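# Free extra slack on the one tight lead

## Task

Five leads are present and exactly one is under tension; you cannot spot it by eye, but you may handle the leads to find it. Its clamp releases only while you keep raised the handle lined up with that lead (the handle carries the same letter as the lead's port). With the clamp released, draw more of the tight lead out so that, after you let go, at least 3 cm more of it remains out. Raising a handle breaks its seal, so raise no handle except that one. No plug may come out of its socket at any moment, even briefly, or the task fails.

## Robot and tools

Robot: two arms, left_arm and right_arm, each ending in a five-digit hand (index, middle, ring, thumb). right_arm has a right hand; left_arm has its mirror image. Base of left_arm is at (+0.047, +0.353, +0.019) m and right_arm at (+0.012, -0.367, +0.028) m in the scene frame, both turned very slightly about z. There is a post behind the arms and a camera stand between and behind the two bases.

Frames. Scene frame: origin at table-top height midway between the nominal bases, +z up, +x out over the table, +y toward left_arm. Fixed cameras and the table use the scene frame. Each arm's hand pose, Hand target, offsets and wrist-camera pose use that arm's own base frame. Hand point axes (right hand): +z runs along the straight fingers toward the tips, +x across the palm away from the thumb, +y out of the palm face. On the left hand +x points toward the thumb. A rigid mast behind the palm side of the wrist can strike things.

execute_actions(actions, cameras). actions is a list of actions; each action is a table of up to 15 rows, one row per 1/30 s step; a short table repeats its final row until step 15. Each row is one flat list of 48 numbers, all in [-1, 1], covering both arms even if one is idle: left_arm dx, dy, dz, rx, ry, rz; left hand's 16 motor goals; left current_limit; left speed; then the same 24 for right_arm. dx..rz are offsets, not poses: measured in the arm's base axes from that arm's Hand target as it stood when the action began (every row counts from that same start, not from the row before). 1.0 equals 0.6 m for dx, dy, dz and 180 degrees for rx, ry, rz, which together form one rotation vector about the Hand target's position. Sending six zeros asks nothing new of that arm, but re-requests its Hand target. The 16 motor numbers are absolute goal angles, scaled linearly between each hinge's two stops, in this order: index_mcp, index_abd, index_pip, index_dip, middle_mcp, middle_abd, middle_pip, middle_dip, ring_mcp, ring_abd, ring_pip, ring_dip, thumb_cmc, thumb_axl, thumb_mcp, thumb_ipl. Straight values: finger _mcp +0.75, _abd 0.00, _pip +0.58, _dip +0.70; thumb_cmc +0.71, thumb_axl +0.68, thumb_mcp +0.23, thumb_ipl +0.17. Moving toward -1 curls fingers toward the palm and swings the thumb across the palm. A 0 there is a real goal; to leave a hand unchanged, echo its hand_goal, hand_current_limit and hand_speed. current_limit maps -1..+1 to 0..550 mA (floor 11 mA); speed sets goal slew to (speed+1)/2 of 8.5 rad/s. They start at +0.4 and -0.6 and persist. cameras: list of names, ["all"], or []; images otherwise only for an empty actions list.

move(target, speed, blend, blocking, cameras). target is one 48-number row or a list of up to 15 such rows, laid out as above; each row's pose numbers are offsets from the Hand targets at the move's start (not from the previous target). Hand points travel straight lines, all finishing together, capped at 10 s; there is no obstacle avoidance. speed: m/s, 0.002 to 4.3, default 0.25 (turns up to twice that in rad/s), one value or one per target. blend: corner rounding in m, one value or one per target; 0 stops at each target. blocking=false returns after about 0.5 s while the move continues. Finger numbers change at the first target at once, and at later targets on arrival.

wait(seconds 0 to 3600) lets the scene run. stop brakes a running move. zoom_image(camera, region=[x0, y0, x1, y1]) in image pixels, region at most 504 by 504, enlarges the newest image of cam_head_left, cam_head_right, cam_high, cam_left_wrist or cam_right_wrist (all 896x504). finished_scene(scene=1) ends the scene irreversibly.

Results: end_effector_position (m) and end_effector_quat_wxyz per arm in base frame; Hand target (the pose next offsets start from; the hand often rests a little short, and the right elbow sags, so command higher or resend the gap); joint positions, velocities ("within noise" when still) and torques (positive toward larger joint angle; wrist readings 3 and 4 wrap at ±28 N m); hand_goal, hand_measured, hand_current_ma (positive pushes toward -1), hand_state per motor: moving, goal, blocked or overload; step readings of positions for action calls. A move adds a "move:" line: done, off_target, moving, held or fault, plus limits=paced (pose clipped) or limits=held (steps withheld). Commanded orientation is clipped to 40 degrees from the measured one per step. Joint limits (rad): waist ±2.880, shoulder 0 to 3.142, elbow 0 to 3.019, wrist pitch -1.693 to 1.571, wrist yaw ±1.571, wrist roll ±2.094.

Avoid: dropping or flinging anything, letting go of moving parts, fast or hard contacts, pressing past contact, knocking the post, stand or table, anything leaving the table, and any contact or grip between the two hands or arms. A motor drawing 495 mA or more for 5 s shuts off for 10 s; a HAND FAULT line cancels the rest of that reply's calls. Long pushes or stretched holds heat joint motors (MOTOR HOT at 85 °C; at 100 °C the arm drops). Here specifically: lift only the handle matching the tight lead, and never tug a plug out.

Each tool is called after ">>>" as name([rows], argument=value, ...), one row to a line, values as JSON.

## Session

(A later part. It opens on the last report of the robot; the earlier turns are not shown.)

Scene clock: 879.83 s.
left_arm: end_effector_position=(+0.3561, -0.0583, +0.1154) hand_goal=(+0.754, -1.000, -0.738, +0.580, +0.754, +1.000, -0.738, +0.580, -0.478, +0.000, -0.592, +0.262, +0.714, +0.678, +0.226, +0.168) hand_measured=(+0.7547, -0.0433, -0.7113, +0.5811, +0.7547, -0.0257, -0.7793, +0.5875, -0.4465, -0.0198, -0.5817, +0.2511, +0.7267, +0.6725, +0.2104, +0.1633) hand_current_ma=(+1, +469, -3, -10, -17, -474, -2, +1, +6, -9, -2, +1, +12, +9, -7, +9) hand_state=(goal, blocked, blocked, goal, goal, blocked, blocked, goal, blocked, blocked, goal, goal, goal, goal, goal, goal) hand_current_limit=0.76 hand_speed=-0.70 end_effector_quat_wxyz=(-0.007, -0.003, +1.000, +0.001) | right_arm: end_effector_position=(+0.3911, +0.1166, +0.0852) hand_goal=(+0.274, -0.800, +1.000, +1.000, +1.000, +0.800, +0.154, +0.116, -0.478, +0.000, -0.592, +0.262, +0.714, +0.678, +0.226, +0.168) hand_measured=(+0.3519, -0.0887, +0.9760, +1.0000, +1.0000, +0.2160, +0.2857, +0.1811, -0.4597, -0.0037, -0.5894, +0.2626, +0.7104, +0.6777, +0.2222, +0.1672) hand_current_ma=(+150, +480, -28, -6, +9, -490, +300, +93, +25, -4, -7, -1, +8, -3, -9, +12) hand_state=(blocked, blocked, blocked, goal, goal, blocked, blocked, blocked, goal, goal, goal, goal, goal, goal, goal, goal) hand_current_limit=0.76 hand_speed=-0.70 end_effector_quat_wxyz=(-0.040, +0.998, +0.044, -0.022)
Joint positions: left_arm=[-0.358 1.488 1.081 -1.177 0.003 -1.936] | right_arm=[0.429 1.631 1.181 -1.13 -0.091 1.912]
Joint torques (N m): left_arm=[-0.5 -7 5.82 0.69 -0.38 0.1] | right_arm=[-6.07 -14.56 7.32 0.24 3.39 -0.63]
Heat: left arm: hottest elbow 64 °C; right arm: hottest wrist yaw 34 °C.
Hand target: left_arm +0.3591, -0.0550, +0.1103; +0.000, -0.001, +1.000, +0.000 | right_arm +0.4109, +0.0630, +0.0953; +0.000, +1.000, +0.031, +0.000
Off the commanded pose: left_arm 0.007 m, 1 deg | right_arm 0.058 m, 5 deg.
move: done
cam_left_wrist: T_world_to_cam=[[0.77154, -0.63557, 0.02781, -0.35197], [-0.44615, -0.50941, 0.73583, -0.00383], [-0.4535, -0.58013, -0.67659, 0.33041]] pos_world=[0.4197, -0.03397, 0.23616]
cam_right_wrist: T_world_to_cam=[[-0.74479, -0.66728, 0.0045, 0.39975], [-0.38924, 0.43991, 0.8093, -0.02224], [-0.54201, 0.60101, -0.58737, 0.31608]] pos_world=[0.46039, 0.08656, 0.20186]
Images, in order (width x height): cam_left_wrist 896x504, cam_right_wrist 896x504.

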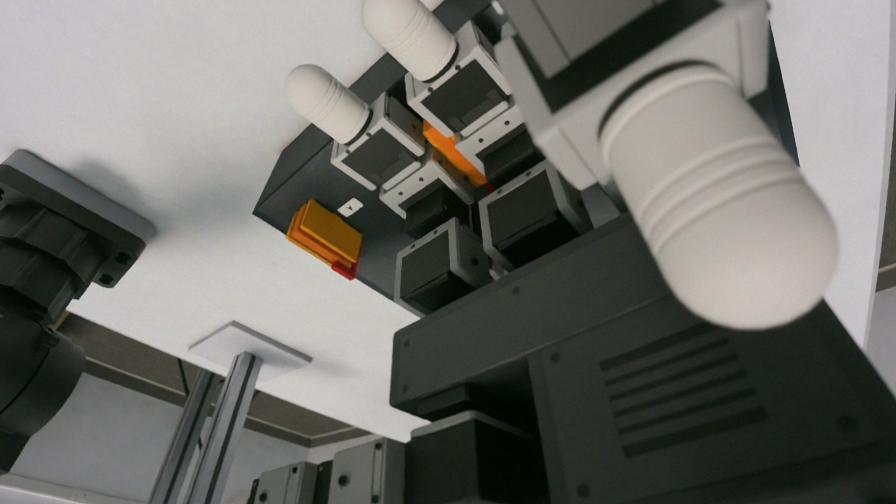

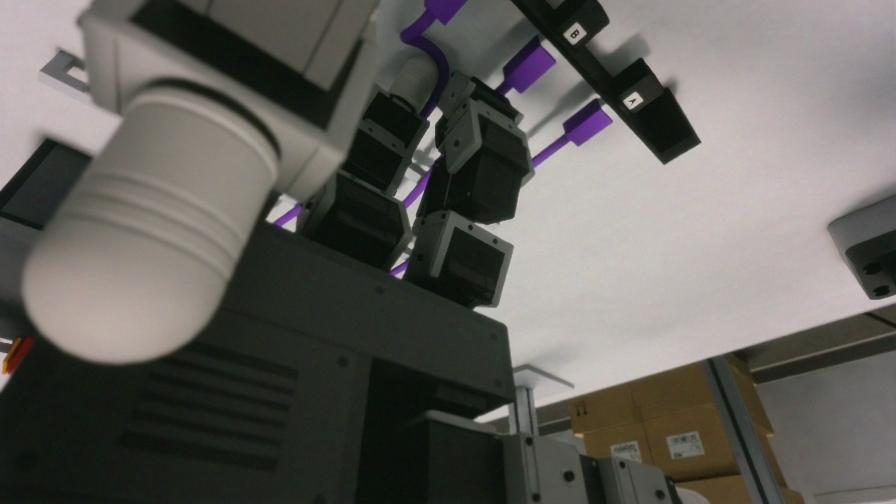

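>>> move([
  [0,0,0,0,0,0,0.754,-0.3,-0.738,0.58,0.754,0.3,-0.738,0.58,-0.479,0,-0.592,0.261,0.714,0.678,0.226,0.168,0.1,-0.7, -0.02,0.08,-0.008,0,0,0,0.33,-0.8,1,1,1,0.8,0.26,0.16,-0.479,0,-0.592,0.261,0.714,0.678,0.226,0.168,0.76,-0.7],
], speed=0.03)

>>> move([
  [0,0,0,0,0,0,0.754,0.24,-0.738,0.58,0.754,-0.24,-0.738,0.58,-0.479,0,-0.592,0.261,0.714,0.678,0.226,0.168,0.4,-0.8, 0,0,0,0,0,0,0.33,-0.3,1,1,1,0.5,0.26,0.16,-0.479,0,-0.592,0.261,0.714,0.678,0.226,0.168,0.0,-0.8],
], speed=0.05, cameras=["cam_right_wrist","cam_high"])

>>> zoom_image(camera="cam_right_wrist", region=[340, 0, 620, 210])

Scene clock: 882.67 s.
left_arm: end_effector_position=(+0.3560, -0.0584, +0.1149) hand_goal=(+0.754, -0.300, -0.738, +0.580, +0.754, +0.300, -0.738, +0.580, -0.478, +0.000, -0.592, +0.262, +0.714, +0.678, +0.226, +0.168) hand_measured=(+0.7535, -0.0330, -0.7190, +0.5811, +0.7535, -0.0316, -0.7896, +0.5875, -0.4453, -0.0198, -0.5804, +0.2511, +0.7267, +0.6725, +0.2094, +0.1633) hand_current_ma=(+3, +55, -4, -11, -14, -72, -19, +3, +1, -9, -7, -4, +12, -3, -4, +9) hand_state=(goal, blocked, goal, goal, goal, blocked, blocked, goal, blocked, blocked, goal, goal, goal, goal, goal, goal) hand_current_limit=0.10 hand_speed=-0.70 end_effector_quat_wxyz=(-0.007, -0.003, +1.000, +0.001) | right_arm: end_effector_position=(+0.3876, +0.1202, +0.0882) hand_goal=(+0.330, -0.800, +1.000, +1.000, +1.000, +0.800, +0.260, +0.160, -0.478, +0.000, -0.592, +0.262, +0.714, +0.678, +0.226, +0.168) hand_measured=(+0.3784, -0.0755, +0.9773, +1.0000, +1.0000, +0.2175, +0.3550, +0.2065, -0.4597, -0.0037, -0.5907, +0.2613, +0.7104, +0.6767, +0.2222, +0.1681) hand_current_ma=(+75, +478, -29, -8, +7, -487, +182, +53, +20, -7, -7, -4, +9, -11, -9, +8) hand_state=(blocked, blocked, blocked, goal, goal, blocked, blocked, blocked, goal, goal, goal, goal, goal, goal, goal, goal) hand_current_limit=0.76 hand_speed=-0.70 end_effector_quat_wxyz=(-0.016, +0.999, +0.042, -0.015)
Joint positions: left_arm=[-0.358 1.488 1.08 -1.176 0.004 -1.936] | right_arm=[0.459 1.632 1.181 -1.134 -0.041 1.946]
Joint torques (N m): left_arm=[-0.73 -7.59 5.93 0.49 -0.39 0.16] | right_arm=[-0.97 -12.63 8.64 0.87 1.65 0.02]
Heat: left arm: hottest elbow 63 °C; right arm: hottest wrist yaw 35 °C.
Hand target: left_arm +0.3590, -0.0550, +0.1103; +0.000, -0.001, +1.000, +0.000 | right_arm +0.3989, +0.1110, +0.0906; +0.000, +1.000, +0.031, +0.000
Off the commanded pose: left_arm 0.006 m, 1 deg | right_arm 0.015 m, 3 deg.
move: off_target (right_arm)

Scene clock: 883.63 s.
left_arm: end_effector_position=(+0.3569, -0.0587, +0.1154) hand_goal=(+0.754, +0.240, -0.738, +0.580, +0.754, -0.240, -0.738, +0.580, -0.478, +0.000, -0.592, +0.262, +0.714, +0.678, +0.226, +0.168) hand_measured=(+0.7511, +0.2278, -0.7370, +0.5913, +0.7474, -0.1444, -0.7806, +0.5875, -0.4453, -0.0198, -0.5817, +0.2511, +0.7267, +0.6725, +0.2094, +0.1633) hand_current_ma=(+5, +5, -10, -3, -2, +16, -12, +7, +20, -11, -7, -5, +12, +12, +2, +7) hand_state=(goal, goal, goal, goal, goal, blocked, blocked, goal, blocked, blocked, goal, goal, goal, goal, goal, goal) hand_current_limit=0.40 hand_speed=-0.80 end_effector_quat_wxyz=(-0.004, -0.003, +1.000, +0.000) | right_arm: end_effector_position=(+0.3876, +0.1203, +0.0882) hand_goal=(+0.330, -0.300, +1.000, +1.000, +1.000, +0.500, +0.260, +0.160, -0.478, +0.000, -0.592, +0.262, +0.714, +0.678, +0.226, +0.168) hand_measured=(+0.3784, -0.0711, +0.9760, +1.0000, +1.0000, +0.2102, +0.3563, +0.2078, -0.4597, -0.0037, -0.5907, +0.2613, +0.7104, +0.6767, +0.2222, +0.1672) hand_current_ma=(+74, +272, -31, -9, +2, -276, +178, +50, +21, -9, -7, +0, +3, -8, -6, +11) hand_state=(blocked, blocked, blocked, goal, goal, blocked, blocked, blocked, goal, goal, goal, goal, goal, goal, goal, goal) hand_current_limit=0.00 hand_speed=-0.80 end_effector_quat_wxyz=(-0.016, +0.999, +0.041, -0.015)
Joint positions: left_arm=[-0.358 1.486 1.08 -1.172 0.004 -1.936] | right_arm=[0.459 1.632 1.181 -1.133 -0.041 1.947]
Joint torques (N m): left_arm=[-0.44 -7.59 5.96 0.58 -0.35 0.07] | right_arm=[-0.97 -12.63 8.65 0.85 1.63 0.01]
Heat: left arm: hottest elbow 63 °C; right arm: hottest wrist yaw 35 °C.
Hand target: left_arm +0.3590, -0.0550, +0.1102; +0.000, -0.001, +1.000, +0.000 | right_arm +0.3989, +0.1110, +0.0906; +0.000, +1.000, +0.031, +0.000
Off the commanded pose: left_arm 0.007 m, 1 deg | right_arm 0.015 m, 3 deg.
move: done
cam_right_wrist: T_world_to_cam=[[-0.74786, -0.66339, 0.02482, 0.39864], [-0.39987, 0.47999, 0.78084, -0.02592], [-0.52992, 0.57403, -0.62424, 0.3156]] pos_world=[0.455, 0.09573, 0.20736]
Images, in order (width x height): cam_high 896x504, cam_right_wrist 896x504.

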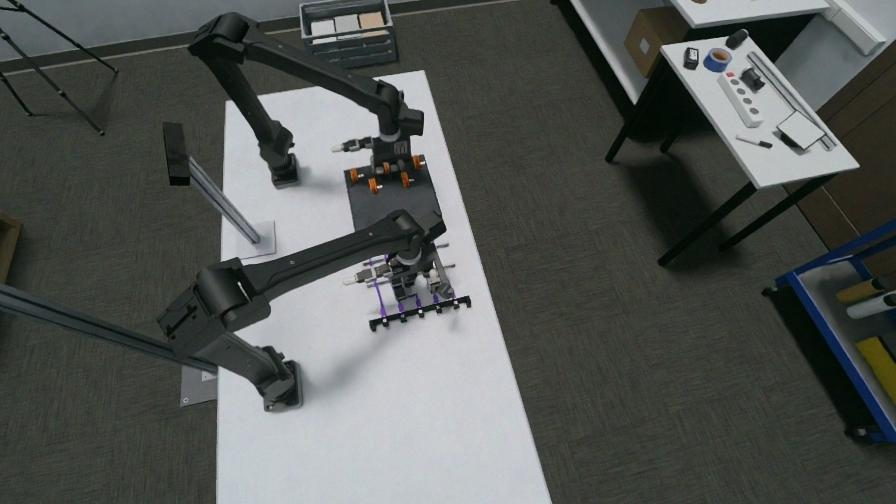

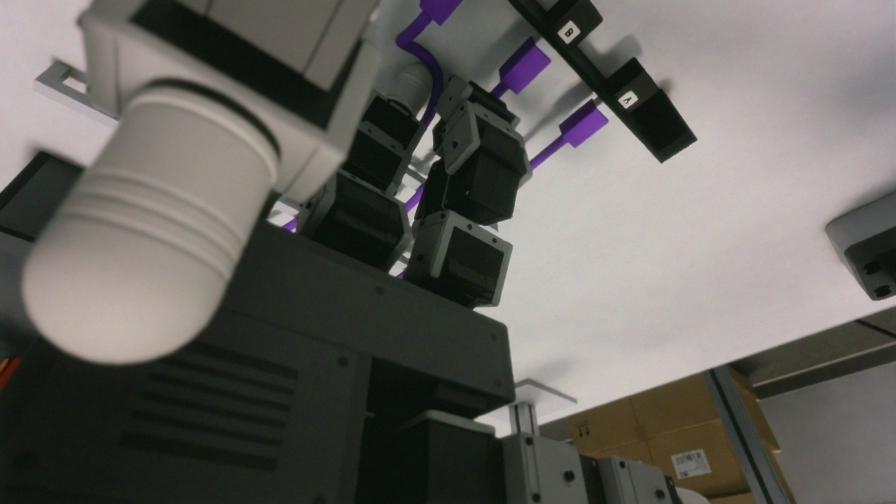

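Scaled by 1.800 from the camera's image (finer frame: 1280x720).

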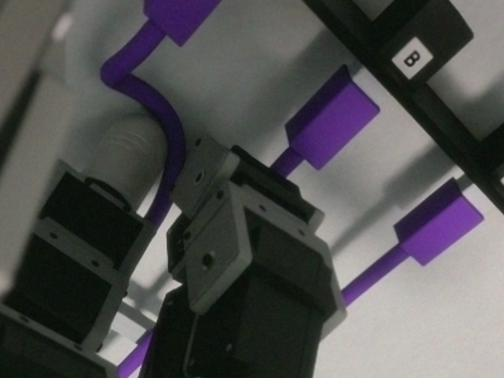

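>>> move([
  [0,0,0,0,0,0,0.754,0.24,-0.738,0.58,0.754,-0.24,-0.738,0.58,-0.479,0,-0.592,0.261,0.714,0.678,0.226,0.168,0.4,-0.8, 0,0,0,0,0,0,0.33,0.12,1,1,1,-0.1,0.26,0.16,-0.479,0,-0.592,0.261,0.714,0.678,0.226,0.168,0.0,-0.9],
], speed=0.05, cameras=["cam_right_wrist","cam_high","cam_left_wrist"])

>>> zoom_image(camera="cam_right_wrist", region=[340, 0, 620, 210])

>>> zoom_image(camera="cam_high", region=[350, 210, 490, 340])

Scene clock: 885.17 s.
left_arm: end_effector_position=(+0.3569, -0.0587, +0.1154) hand_goal=(+0.754, +0.240, -0.738, +0.580, +0.754, -0.240, -0.738, +0.580, -0.478, +0.000, -0.592, +0.262, +0.714, +0.678, +0.226, +0.168) hand_measured=(+0.7511, +0.2278, -0.7370, +0.5926, +0.7474, -0.1444, -0.7793, +0.5875, -0.4465, -0.0198, -0.5817, +0.2511, +0.7267, +0.6725, +0.2104, +0.1633) hand_current_ma=(-4, +8, -2, -9, -8, +13, -9, +6, +7, -8, +14, -8, +11, +11, +3, +7) hand_state=(goal, goal, goal, goal, goal, blocked, blocked, goal, blocked, blocked, goal, goal, goal, goal, goal, goal) hand_current_limit=0.40 hand_speed=-0.80 end_effector_quat_wxyz=(-0.004, -0.003, +1.000, +0.000) | right_arm: end_effector_position=(+0.3885, +0.1208, +0.0879) hand_goal=(+0.330, +0.120, +1.000, +1.000, +1.000, -0.100, +0.260, +0.160, -0.478, +0.000, -0.592, +0.262, +0.714, +0.678, +0.226, +0.168) hand_measured=(+0.3615, -0.0198, +0.9760, +1.0000, +1.0000, +0.2014, +0.3550, +0.2065, -0.4585, -0.0052, -0.5907, +0.2613, +0.7117, +0.6777, +0.2222, +0.1681) hand_current_ma=(+42, -168, -31, -7, +9, +272, +184, +51, +23, -3, -6, +1, +8, -8, -3, +7) hand_state=(blocked, blocked, blocked, goal, goal, blocked, blocked, blocked, goal, goal, goal, goal, goal, goal, goal, goal) hand_current_limit=0.00 hand_speed=-0.90 end_effector_quat_wxyz=(-0.016, +0.999, +0.039, -0.012)
Joint positions: left_arm=[-0.358 1.486 1.08 -1.172 0.004 -1.936] | right_arm=[0.46 1.632 1.181 -1.128 -0.039 1.951]
Joint torques (N m): left_arm=[-1.14 -7.71 5.9 0.5 -0.34 0.14] | right_arm=[-0.97 -12.63 8.65 0.64 1.57 -0.04]
Heat: left arm: hottest elbow 63 °C; right arm: hottest wrist yaw 35 °C.
Hand target: left_arm +0.3590, -0.0550, +0.1102; +0.000, -0.001, +1.000, +0.000 | right_arm +0.3989, +0.1110, +0.0905; +0.000, +1.000, +0.031, +0.000
Off the commanded pose: left_arm 0.007 m, 1 deg | right_arm 0.015 m, 3 deg.
move: done
cam_left_wrist: T_world_to_cam=[[0.77113, -0.6358, 0.03335, -0.35327], [-0.45023, -0.50753, 0.73465, -0.002], [-0.45016, -0.58153, -0.67763, 0.3294]] pos_world=[0.4198, -0.03407, 0.23646]
cam_right_wrist: T_world_to_cam=[[-0.75074, -0.66027, 0.02079, 0.4007], [-0.40183, 0.48142, 0.77895, -0.02482], [-0.52432, 0.57644, -0.62674, 0.31328]] pos_world=[0.45511, 0.09593, 0.20735]
Images, in order (width x height): cam_high 896x504, cam_left_wrist 896x504, cam_right_wrist 896x504.

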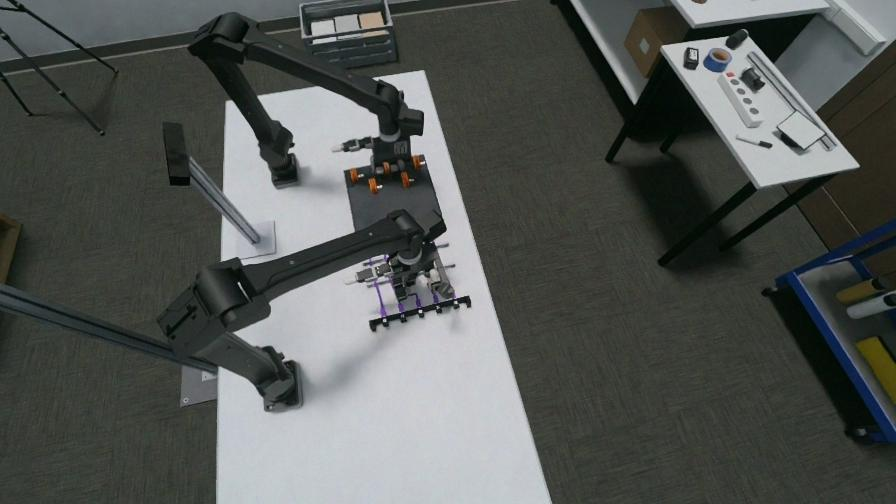

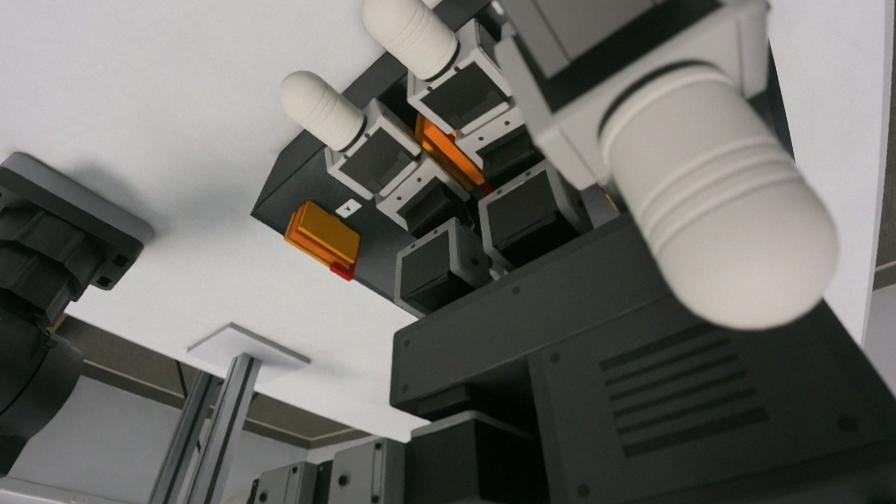

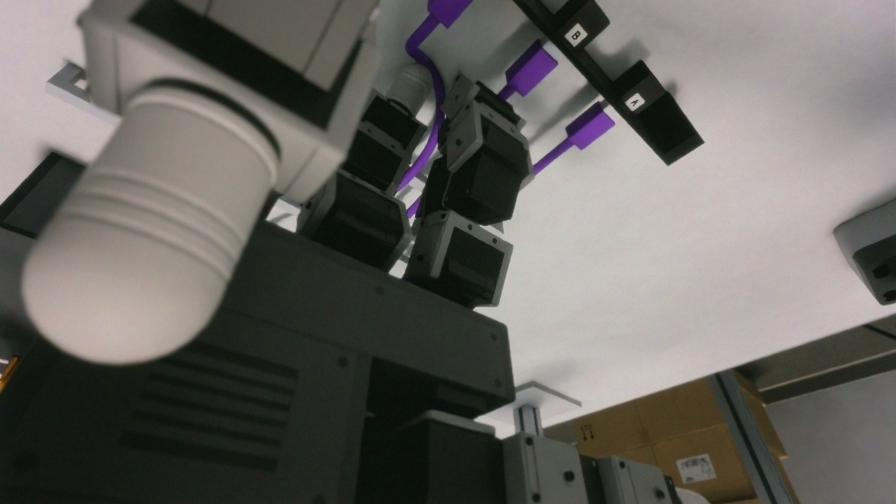

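Scaled by 1.800 from the camera's image (finer frame: 1280x720).

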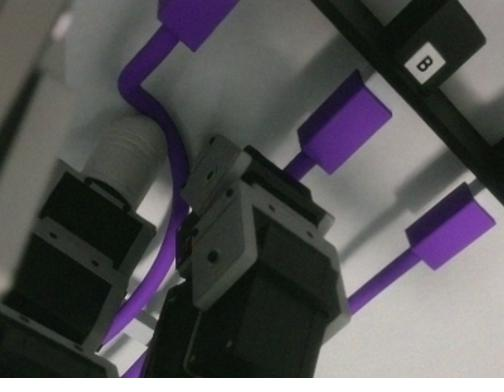

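Scaled by 3.600 from the camera's image (finer frame: 1280x720).

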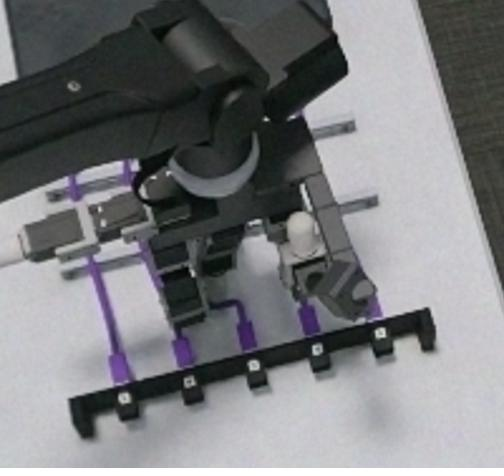

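>>> move([
  [0,0,0,0,0,0,0.754,0.24,-0.738,0.58,0.754,-0.24,-0.738,0.58,-0.479,0,-0.592,0.261,0.714,0.678,0.226,0.168,0.4,-0.8, 0,0,0,0,0,0,0.33,0.12,1,1,1,-0.1,0.35,0.2,-0.479,0,-0.592,0.261,0.714,0.678,0.226,0.168,0.5,-0.9],
], speed=0.05, cameras=["cam_right_wrist","cam_high"])

>>> zoom_image(camera="cam_right_wrist", region=[340, 0, 620, 210])

Scene clock: 886.30 s.
left_arm: end_effector_position=(+0.3569, -0.0587, +0.1154) hand_goal=(+0.754, +0.240, -0.738, +0.580, +0.754, -0.240, -0.738, +0.580, -0.478, +0.000, -0.592, +0.262, +0.714, +0.678, +0.226, +0.168) hand_measured=(+0.7511, +0.2263, -0.7370, +0.5926, +0.7474, -0.1444, -0.7793, +0.5875, -0.4465, -0.0198, -0.5817, +0.2511, +0.7267, +0.6725, +0.2094, +0.1633) hand_current_ma=(+15, -1, -11, -10, -9, +23, -13, +10, +3, -12, +4, -6, -2, +8, -3, +13) hand_state=(goal, goal, goal, goal, goal, blocked, blocked, goal, blocked, blocked, goal, goal, goal, goal, goal, goal) hand_current_limit=0.40 hand_speed=-0.80 end_effector_quat_wxyz=(-0.004, -0.003, +1.000, +0.000) | right_arm: end_effector_position=(+0.3927, +0.1141, +0.0899) hand_goal=(+0.330, +0.120, +1.000, +1.000, +1.000, -0.100, +0.350, +0.200, -0.478, +0.000, -0.592, +0.262, +0.714, +0.678, +0.226, +0.168) hand_measured=(+0.3543, +0.0402, +0.9760, +1.0000, +0.9947, -0.0946, +0.3511, +0.2027, -0.4597, -0.0037, -0.5907, +0.2613, +0.7192, +0.6767, +0.2222, +0.1681) hand_current_ma=(+34, -74, -29, -4, +5, -2, +2, -11, +22, -6, -6, -1, +11, -5, -9, +12) hand_state=(blocked, blocked, blocked, goal, goal, goal, goal, goal, goal, goal, goal, goal, goal, goal, goal, goal) hand_current_limit=0.50 hand_speed=-0.90 end_effector_quat_wxyz=(-0.001, +0.999, +0.037, -0.003)
Joint positions: left_arm=[-0.358 1.486 1.08 -1.172 0.004 -1.936] | right_arm=[0.456 1.633 1.181 -1.124 -0.003 1.952]
Joint torques (N m): left_arm=[-1.03 -7.3 5.96 0.75 -0.32 0.13] | right_arm=[-0.73 -12.57 8.68 0.51 0.32 -0.05]
Heat: left arm: hottest elbow 63 °C; right arm: hottest wrist yaw 34 °C.
Hand target: left_arm +0.3590, -0.0550, +0.1102; +0.000, -0.001, +1.000, +0.000 | right_arm +0.3989, +0.1110, +0.0905; +0.000, +1.000, +0.031, +0.000
Off the commanded pose: left_arm 0.007 m, 1 deg | right_arm 0.007 m, 1 deg.
move: done
cam_right_wrist: T_world_to_cam=[[-0.75379, -0.6566, 0.02602, 0.39973], [-0.41511, 0.5065, 0.75574, -0.01695], [-0.5094, 0.55886, -0.65436, 0.3193]] pos_world=[0.45692, 0.0926, 0.21134]
Images, in order (width x height): cam_high 896x504, cam_right_wrist 896x504.

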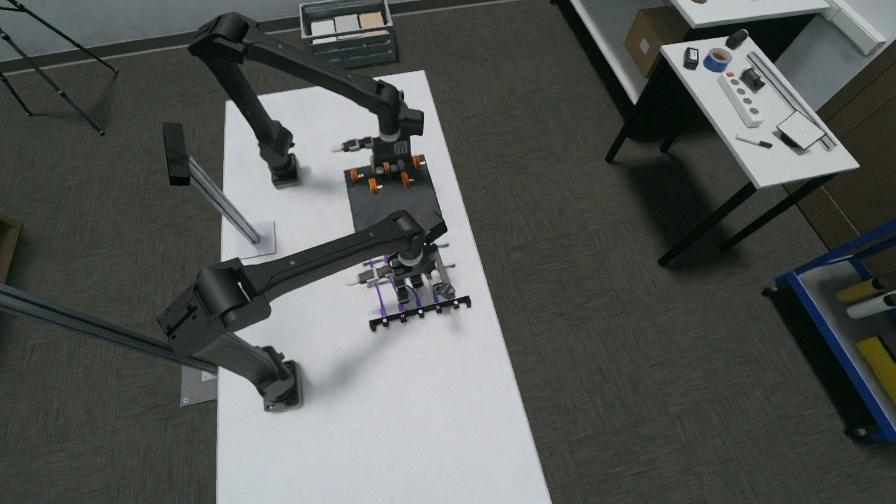

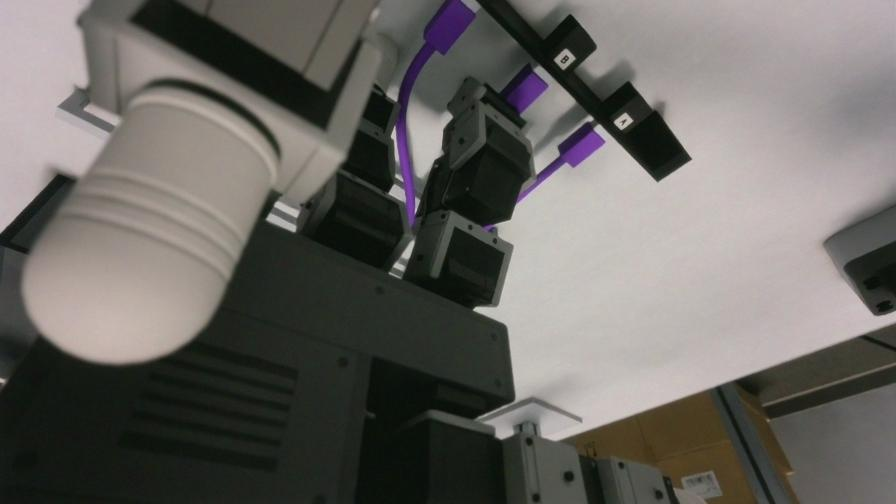

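Scaled by 1.800 from the camera's image (finer frame: 1280x720).

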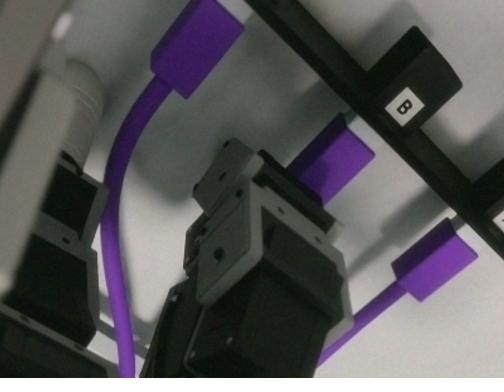

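>>> move([
  [0,0,0.02,0,0,0,0.754,0.24,-0.738,0.58,0.754,-0.24,-0.738,0.58,-0.479,0,-0.592,0.261,0.714,0.678,0.226,0.168,0.4,-0.7, 0,0,0.02,0,0,0,0.33,0.12,1,1,1,-0.1,0.35,0.2,-0.479,0,-0.592,0.261,0.714,0.678,0.226,0.168,0.5,-0.9],
  [0,0,0.2,0,0,0,0.754,0.24,-0.738,0.58,0.754,-0.24,-0.738,0.58,-0.479,0,-0.592,0.261,0.714,0.678,0.226,0.168,0.4,-0.7, 0,0,0.17,0,0,0,0.33,0.12,1,1,1,-0.1,0.35,0.2,-0.479,0,-0.592,0.261,0.714,0.678,0.226,0.168,0.5,-0.9],
  [0,0,0.25,0,0,0,0.754,0.24,-0.738,0.58,0.754,-0.24,-0.738,0.58,-0.479,0,-0.592,0.261,0.714,0.678,0.226,0.168,0.4,-0.7, 0,-0.2,0.27,0,0,0,0.33,0.12,1,1,1,-0.1,0.35,0.2,-0.479,0,-0.592,0.261,0.714,0.678,0.226,0.168,0.5,-0.9],
], speed=[0.05,0.12,0.15], cameras=["all"])

>>> zoom_image(camera="cam_head_left", region=[340, 215, 520, 350])

>>> zoom_image(camera="cam_head_right", region=[340, 215, 520, 350])

>>> zoom_image(camera="cam_high", region=[350, 210, 490, 340])

Scene clock: 890.57 s.
left_arm: end_effector_position=(+0.3476, -0.0532, +0.2358) hand_goal=(+0.754, +0.240, -0.738, +0.580, +0.754, -0.240, -0.738, +0.580, -0.478, +0.000, -0.592, +0.262, +0.714, +0.678, +0.226, +0.168) hand_measured=(+0.7607, +0.2204, -0.7267, +0.5913, +0.7728, -0.2543, -0.7331, +0.5875, -0.4465, -0.0198, -0.5817, +0.2511, +0.7267, +0.6725, +0.2094, +0.1633) hand_current_ma=(+5, +15, -15, -1, +1, +16, -5, +3, +13, -1, -3, +5, +6, +5, -8, -1) hand_state=(goal, goal, goal, goal, goal, goal, goal, goal, blocked, blocked, goal, goal, goal, goal, goal, goal) hand_current_limit=0.40 hand_speed=-0.70 end_effector_quat_wxyz=(-0.028, -0.001, +1.000, +0.012) | right_arm: end_effector_position=(+0.3839, -0.0098, +0.2296) hand_goal=(+0.330, +0.120, +1.000, +1.000, +1.000, -0.100, +0.350, +0.200, -0.478, +0.000, -0.592, +0.262, +0.714, +0.678, +0.226, +0.168) hand_measured=(+0.3386, +0.0549, +0.9747, +1.0000, +0.9947, -0.0946, +0.3473, +0.2027, -0.4585, -0.0037, -0.5907, +0.2626, +0.7180, +0.6777, +0.2222, +0.1672) hand_current_ma=(+11, -56, -33, -9, +8, -4, -3, -8, +22, -5, -4, +1, +11, -6, -4, +10) hand_state=(goal, blocked, blocked, goal, goal, goal, goal, goal, goal, goal, goal, goal, goal, goal, goal, goal) hand_current_limit=0.50 hand_speed=-0.90 end_effector_quat_wxyz=(+0.007, +0.999, +0.026, -0.028)
Joint positions: left_arm=[-0.356 1.415 1.322 -1.539 -0.002 -1.929] | right_arm=[0.19 1.45 1.344 -1.523 0.004 1.709]
Joint torques (N m): left_arm=[-0.73 -8.35 11.63 -1.09 -0.21 0.05] | right_arm=[-0.26 -11.99 12.85 0.1 0.1 -0.22]
Heat: left arm: hottest elbow 63 °C; right arm: hottest shoulder 33 °C.
Hand target: left_arm +0.3591, -0.0550, +0.2604; +0.000, +0.000, +1.000, +0.000 | right_arm +0.3989, -0.0090, +0.2525; +0.000, +1.000, +0.031, +0.000
Off the commanded pose: left_arm 0.027 m, 3 deg | right_arm 0.027 m, 3 deg.
move: off_target (left_arm, right_arm)
cam_left_wrist: T_world_to_cam=[[0.76866, -0.63937, -0.01916, -0.33358], [-0.41656, -0.52308, 0.74355, -0.10649], [-0.48542, -0.56356, -0.6684, 0.42111]] pos_world=[0.41647, -0.03166, 0.35426]
cam_right_wrist: T_world_to_cam=[[-0.76626, -0.6382, 0.07448, 0.30193], [-0.36525, 0.52802, 0.76668, -0.0848], [-0.52862, 0.56027, -0.6377, 0.47898]] pos_world=[0.45358, -0.0309, 0.34797]

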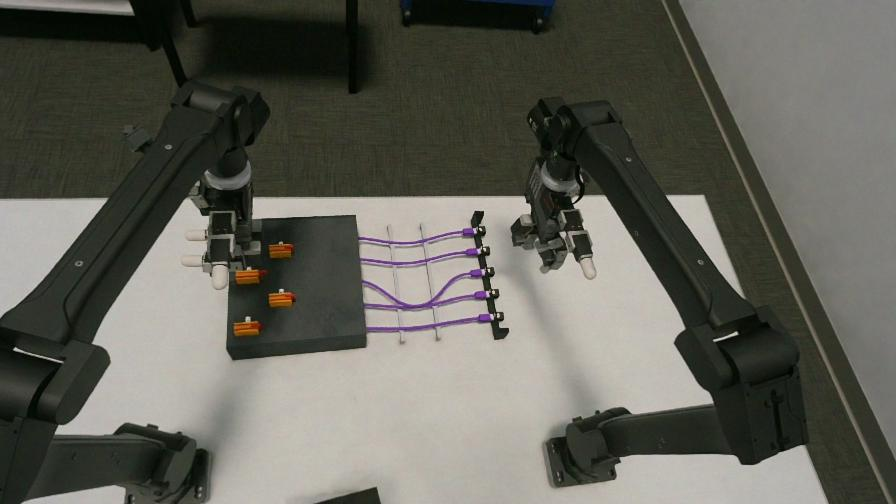

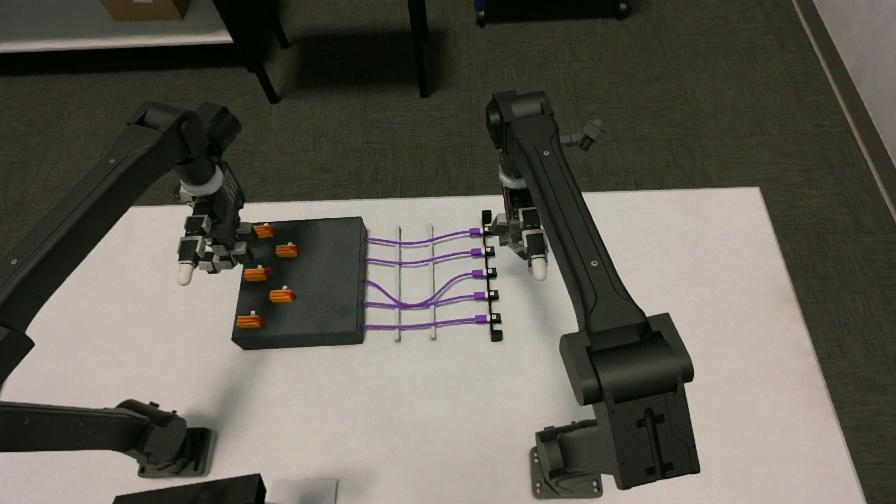

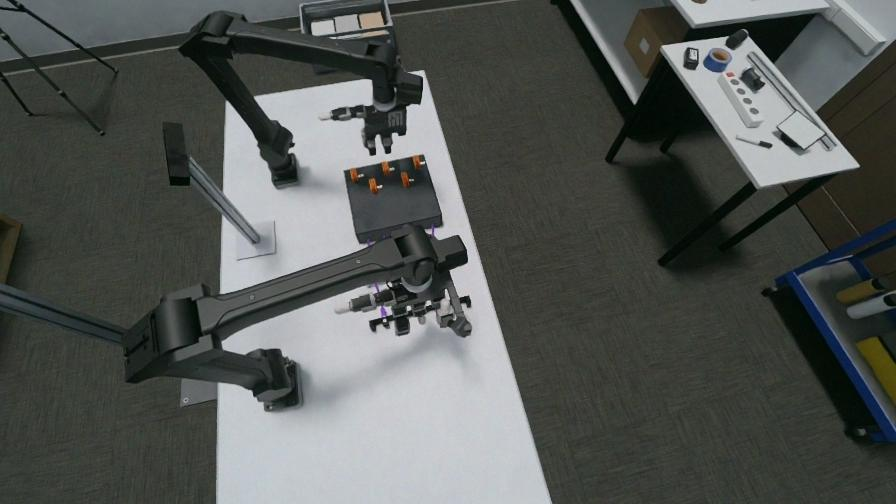

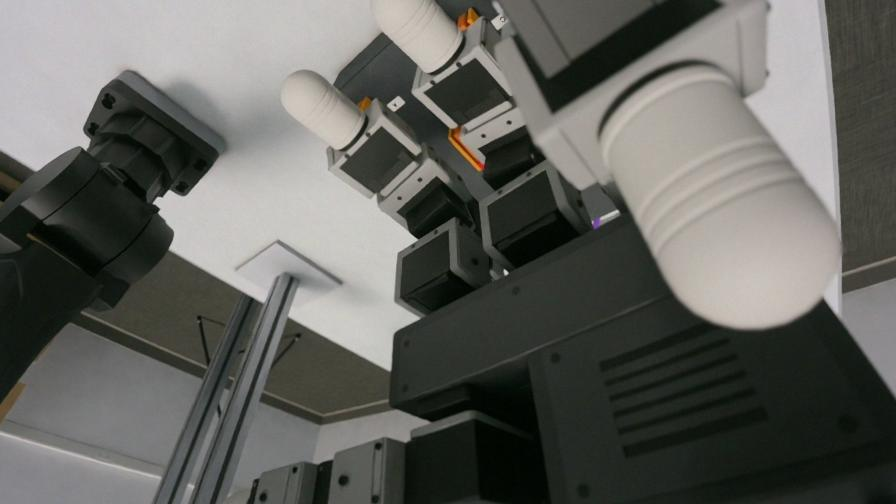

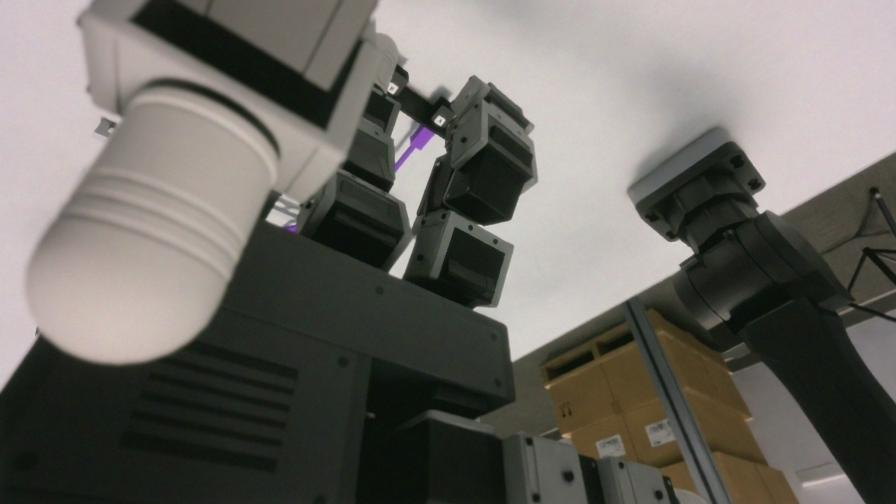

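Scaled by 2.800 from the camera's image (finer frame: 1280x720).

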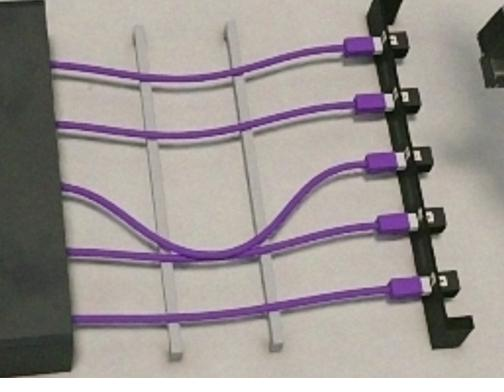

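Scaled by 2.800 from the camera's image (finer frame: 1280x720).

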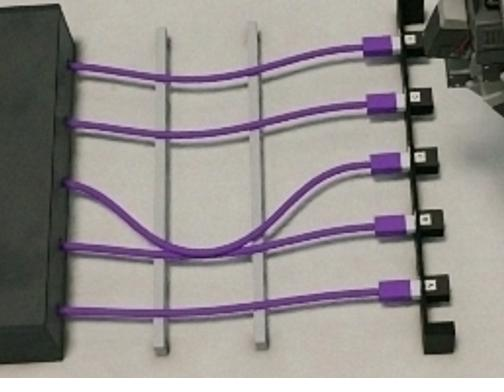

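Scaled by 3.600 from the camera's image (finer frame: 1280x720).

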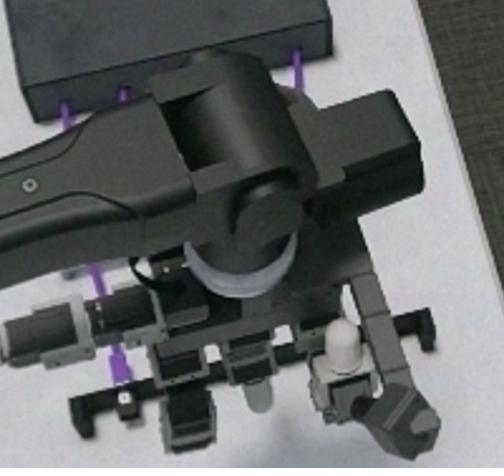

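>>> zoom_image(camera="cam_head_right", region=[210, 210, 320, 340])

>>> zoom_image(camera="cam_head_left", region=[450, 215, 510, 345])

>>> wait(seconds=2, cameras=["cam_head_left", "cam_head_right"])

>>> zoom_image(camera="cam_head_right", region=[340, 215, 520, 350])

Scaled by 3.877 from the camera's image (finer frame: 1280x720).

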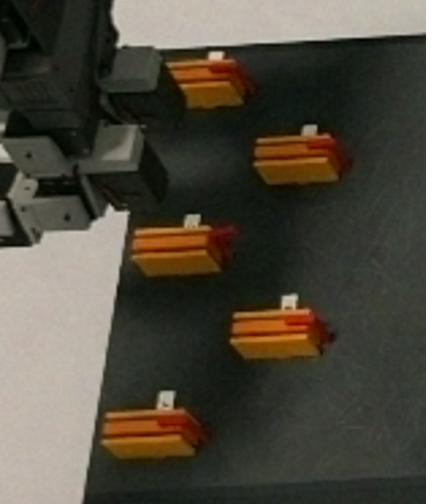

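Scaled by 3.877 from the camera's image (finer frame: 1280x720).

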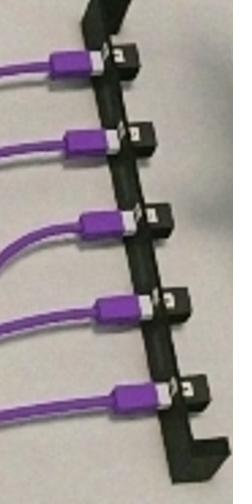

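Scene clock: 893.77 s.
left_arm: end_effector_position=(+0.3476, -0.0532, +0.2358) hand_goal=(+0.754, +0.240, -0.738, +0.580, +0.754, -0.240, -0.738, +0.580, -0.478, +0.000, -0.592, +0.262, +0.714, +0.678, +0.226, +0.168) hand_measured=(+0.7595, +0.2204, -0.7267, +0.5913, +0.7740, -0.2543, -0.7331, +0.5875, -0.4465, -0.0198, -0.5817, +0.2499, +0.7267, +0.6725, +0.2094, +0.1624) hand_current_ma=(+8, +8, -9, -3, -11, +13, -7, +6, +0, -6, -3, -1, +7, +16, -1, +16) hand_state=(goal, goal, goal, goal, goal, goal, goal, goal, blocked, blocked, goal, goal, goal, goal, goal, goal) hand_current_limit=0.40 hand_speed=-0.70 end_effector_quat_wxyz=(-0.028, -0.001, +1.000, +0.012) | right_arm: end_effector_position=(+0.3840, -0.0098, +0.2296) hand_goal=(+0.330, +0.120, +1.000, +1.000, +1.000, -0.100, +0.350, +0.200, -0.478, +0.000, -0.592, +0.262, +0.714, +0.678, +0.226, +0.168) hand_measured=(+0.3386, +0.0549, +0.9747, +1.0000, +0.9959, -0.0960, +0.3460, +0.2014, -0.4597, -0.0037, -0.5894, +0.2613, +0.7180, +0.6767, +0.2222, +0.1681) hand_current_ma=(+12, -55, -34, -9, +3, -3, -1, -5, +18, -5, -5, +0, +7, -6, -11, +10) hand_state=(goal, blocked, blocked, goal, goal, goal, goal, goal, goal, goal, goal, goal, goal, goal, goal, goal) hand_current_limit=0.50 hand_speed=-0.90 end_effector_quat_wxyz=(+0.007, +0.999, +0.026, -0.028)
Joint positions: left_arm=[-0.356 1.415 1.322 -1.539 -0.002 -1.929] | right_arm=[0.19 1.45 1.344 -1.523 0.004 1.709]
Joint torques (N m): left_arm=[-0.91 -8.41 11.62 -0.72 -0.15 0.03] | right_arm=[-0.21 -12.04 12.86 0.1 0.1 -0.21]
Heat: left arm: hottest elbow 63 °C; right arm: hottest shoulder 33 °C.
Hand target: left_arm +0.3591, -0.0550, +0.2604; +0.000, +0.000, +1.000, +0.000 | right_arm +0.3989, -0.0090, +0.2525; +0.000, +1.000, +0.031, +0.000
Off the commanded pose: left_arm 0.027 m, 3 deg | right_arm 0.027 m, 3 deg.
wait: 2.00 s; at rest from the start

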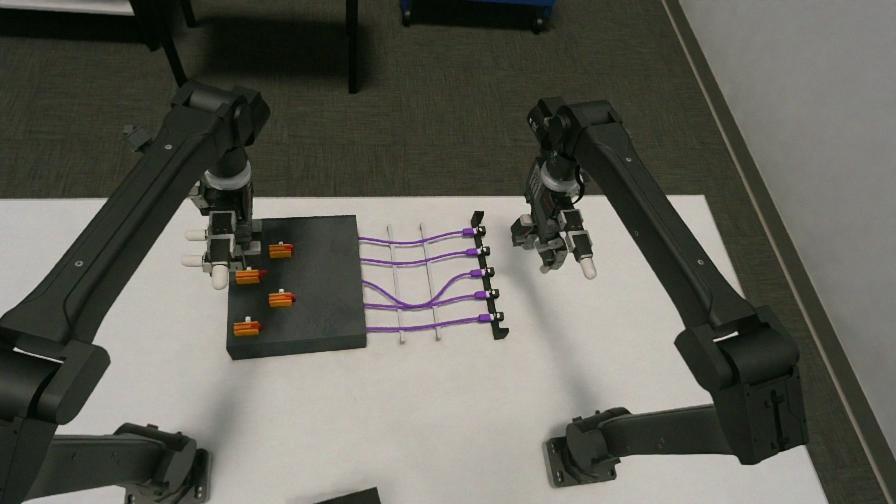

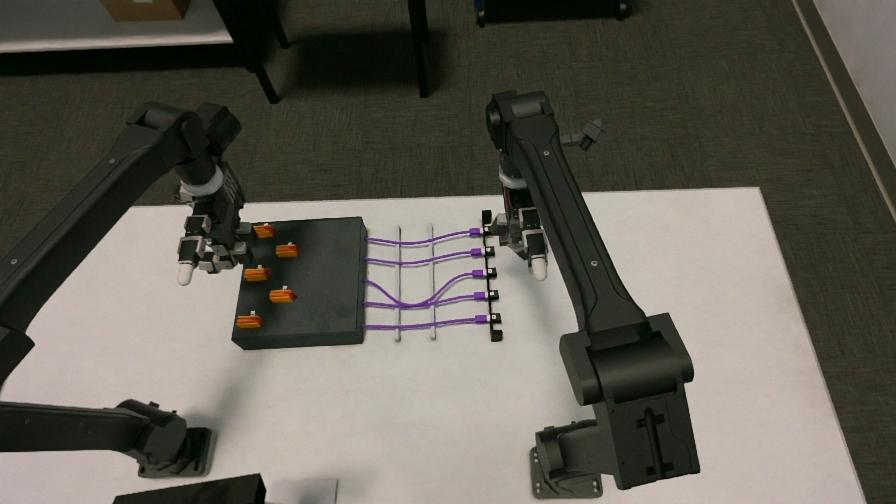

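Scaled by 2.800 from the camera's image (finer frame: 1280x720).

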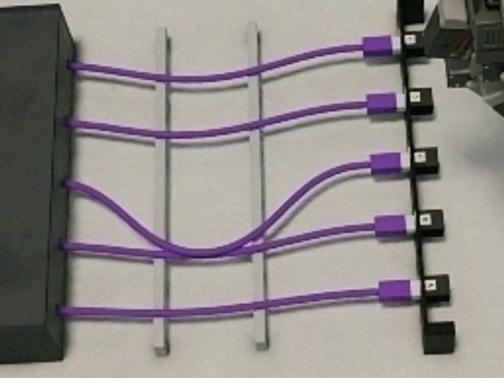

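>>> finished_scene()

The scene is finished: the task was done.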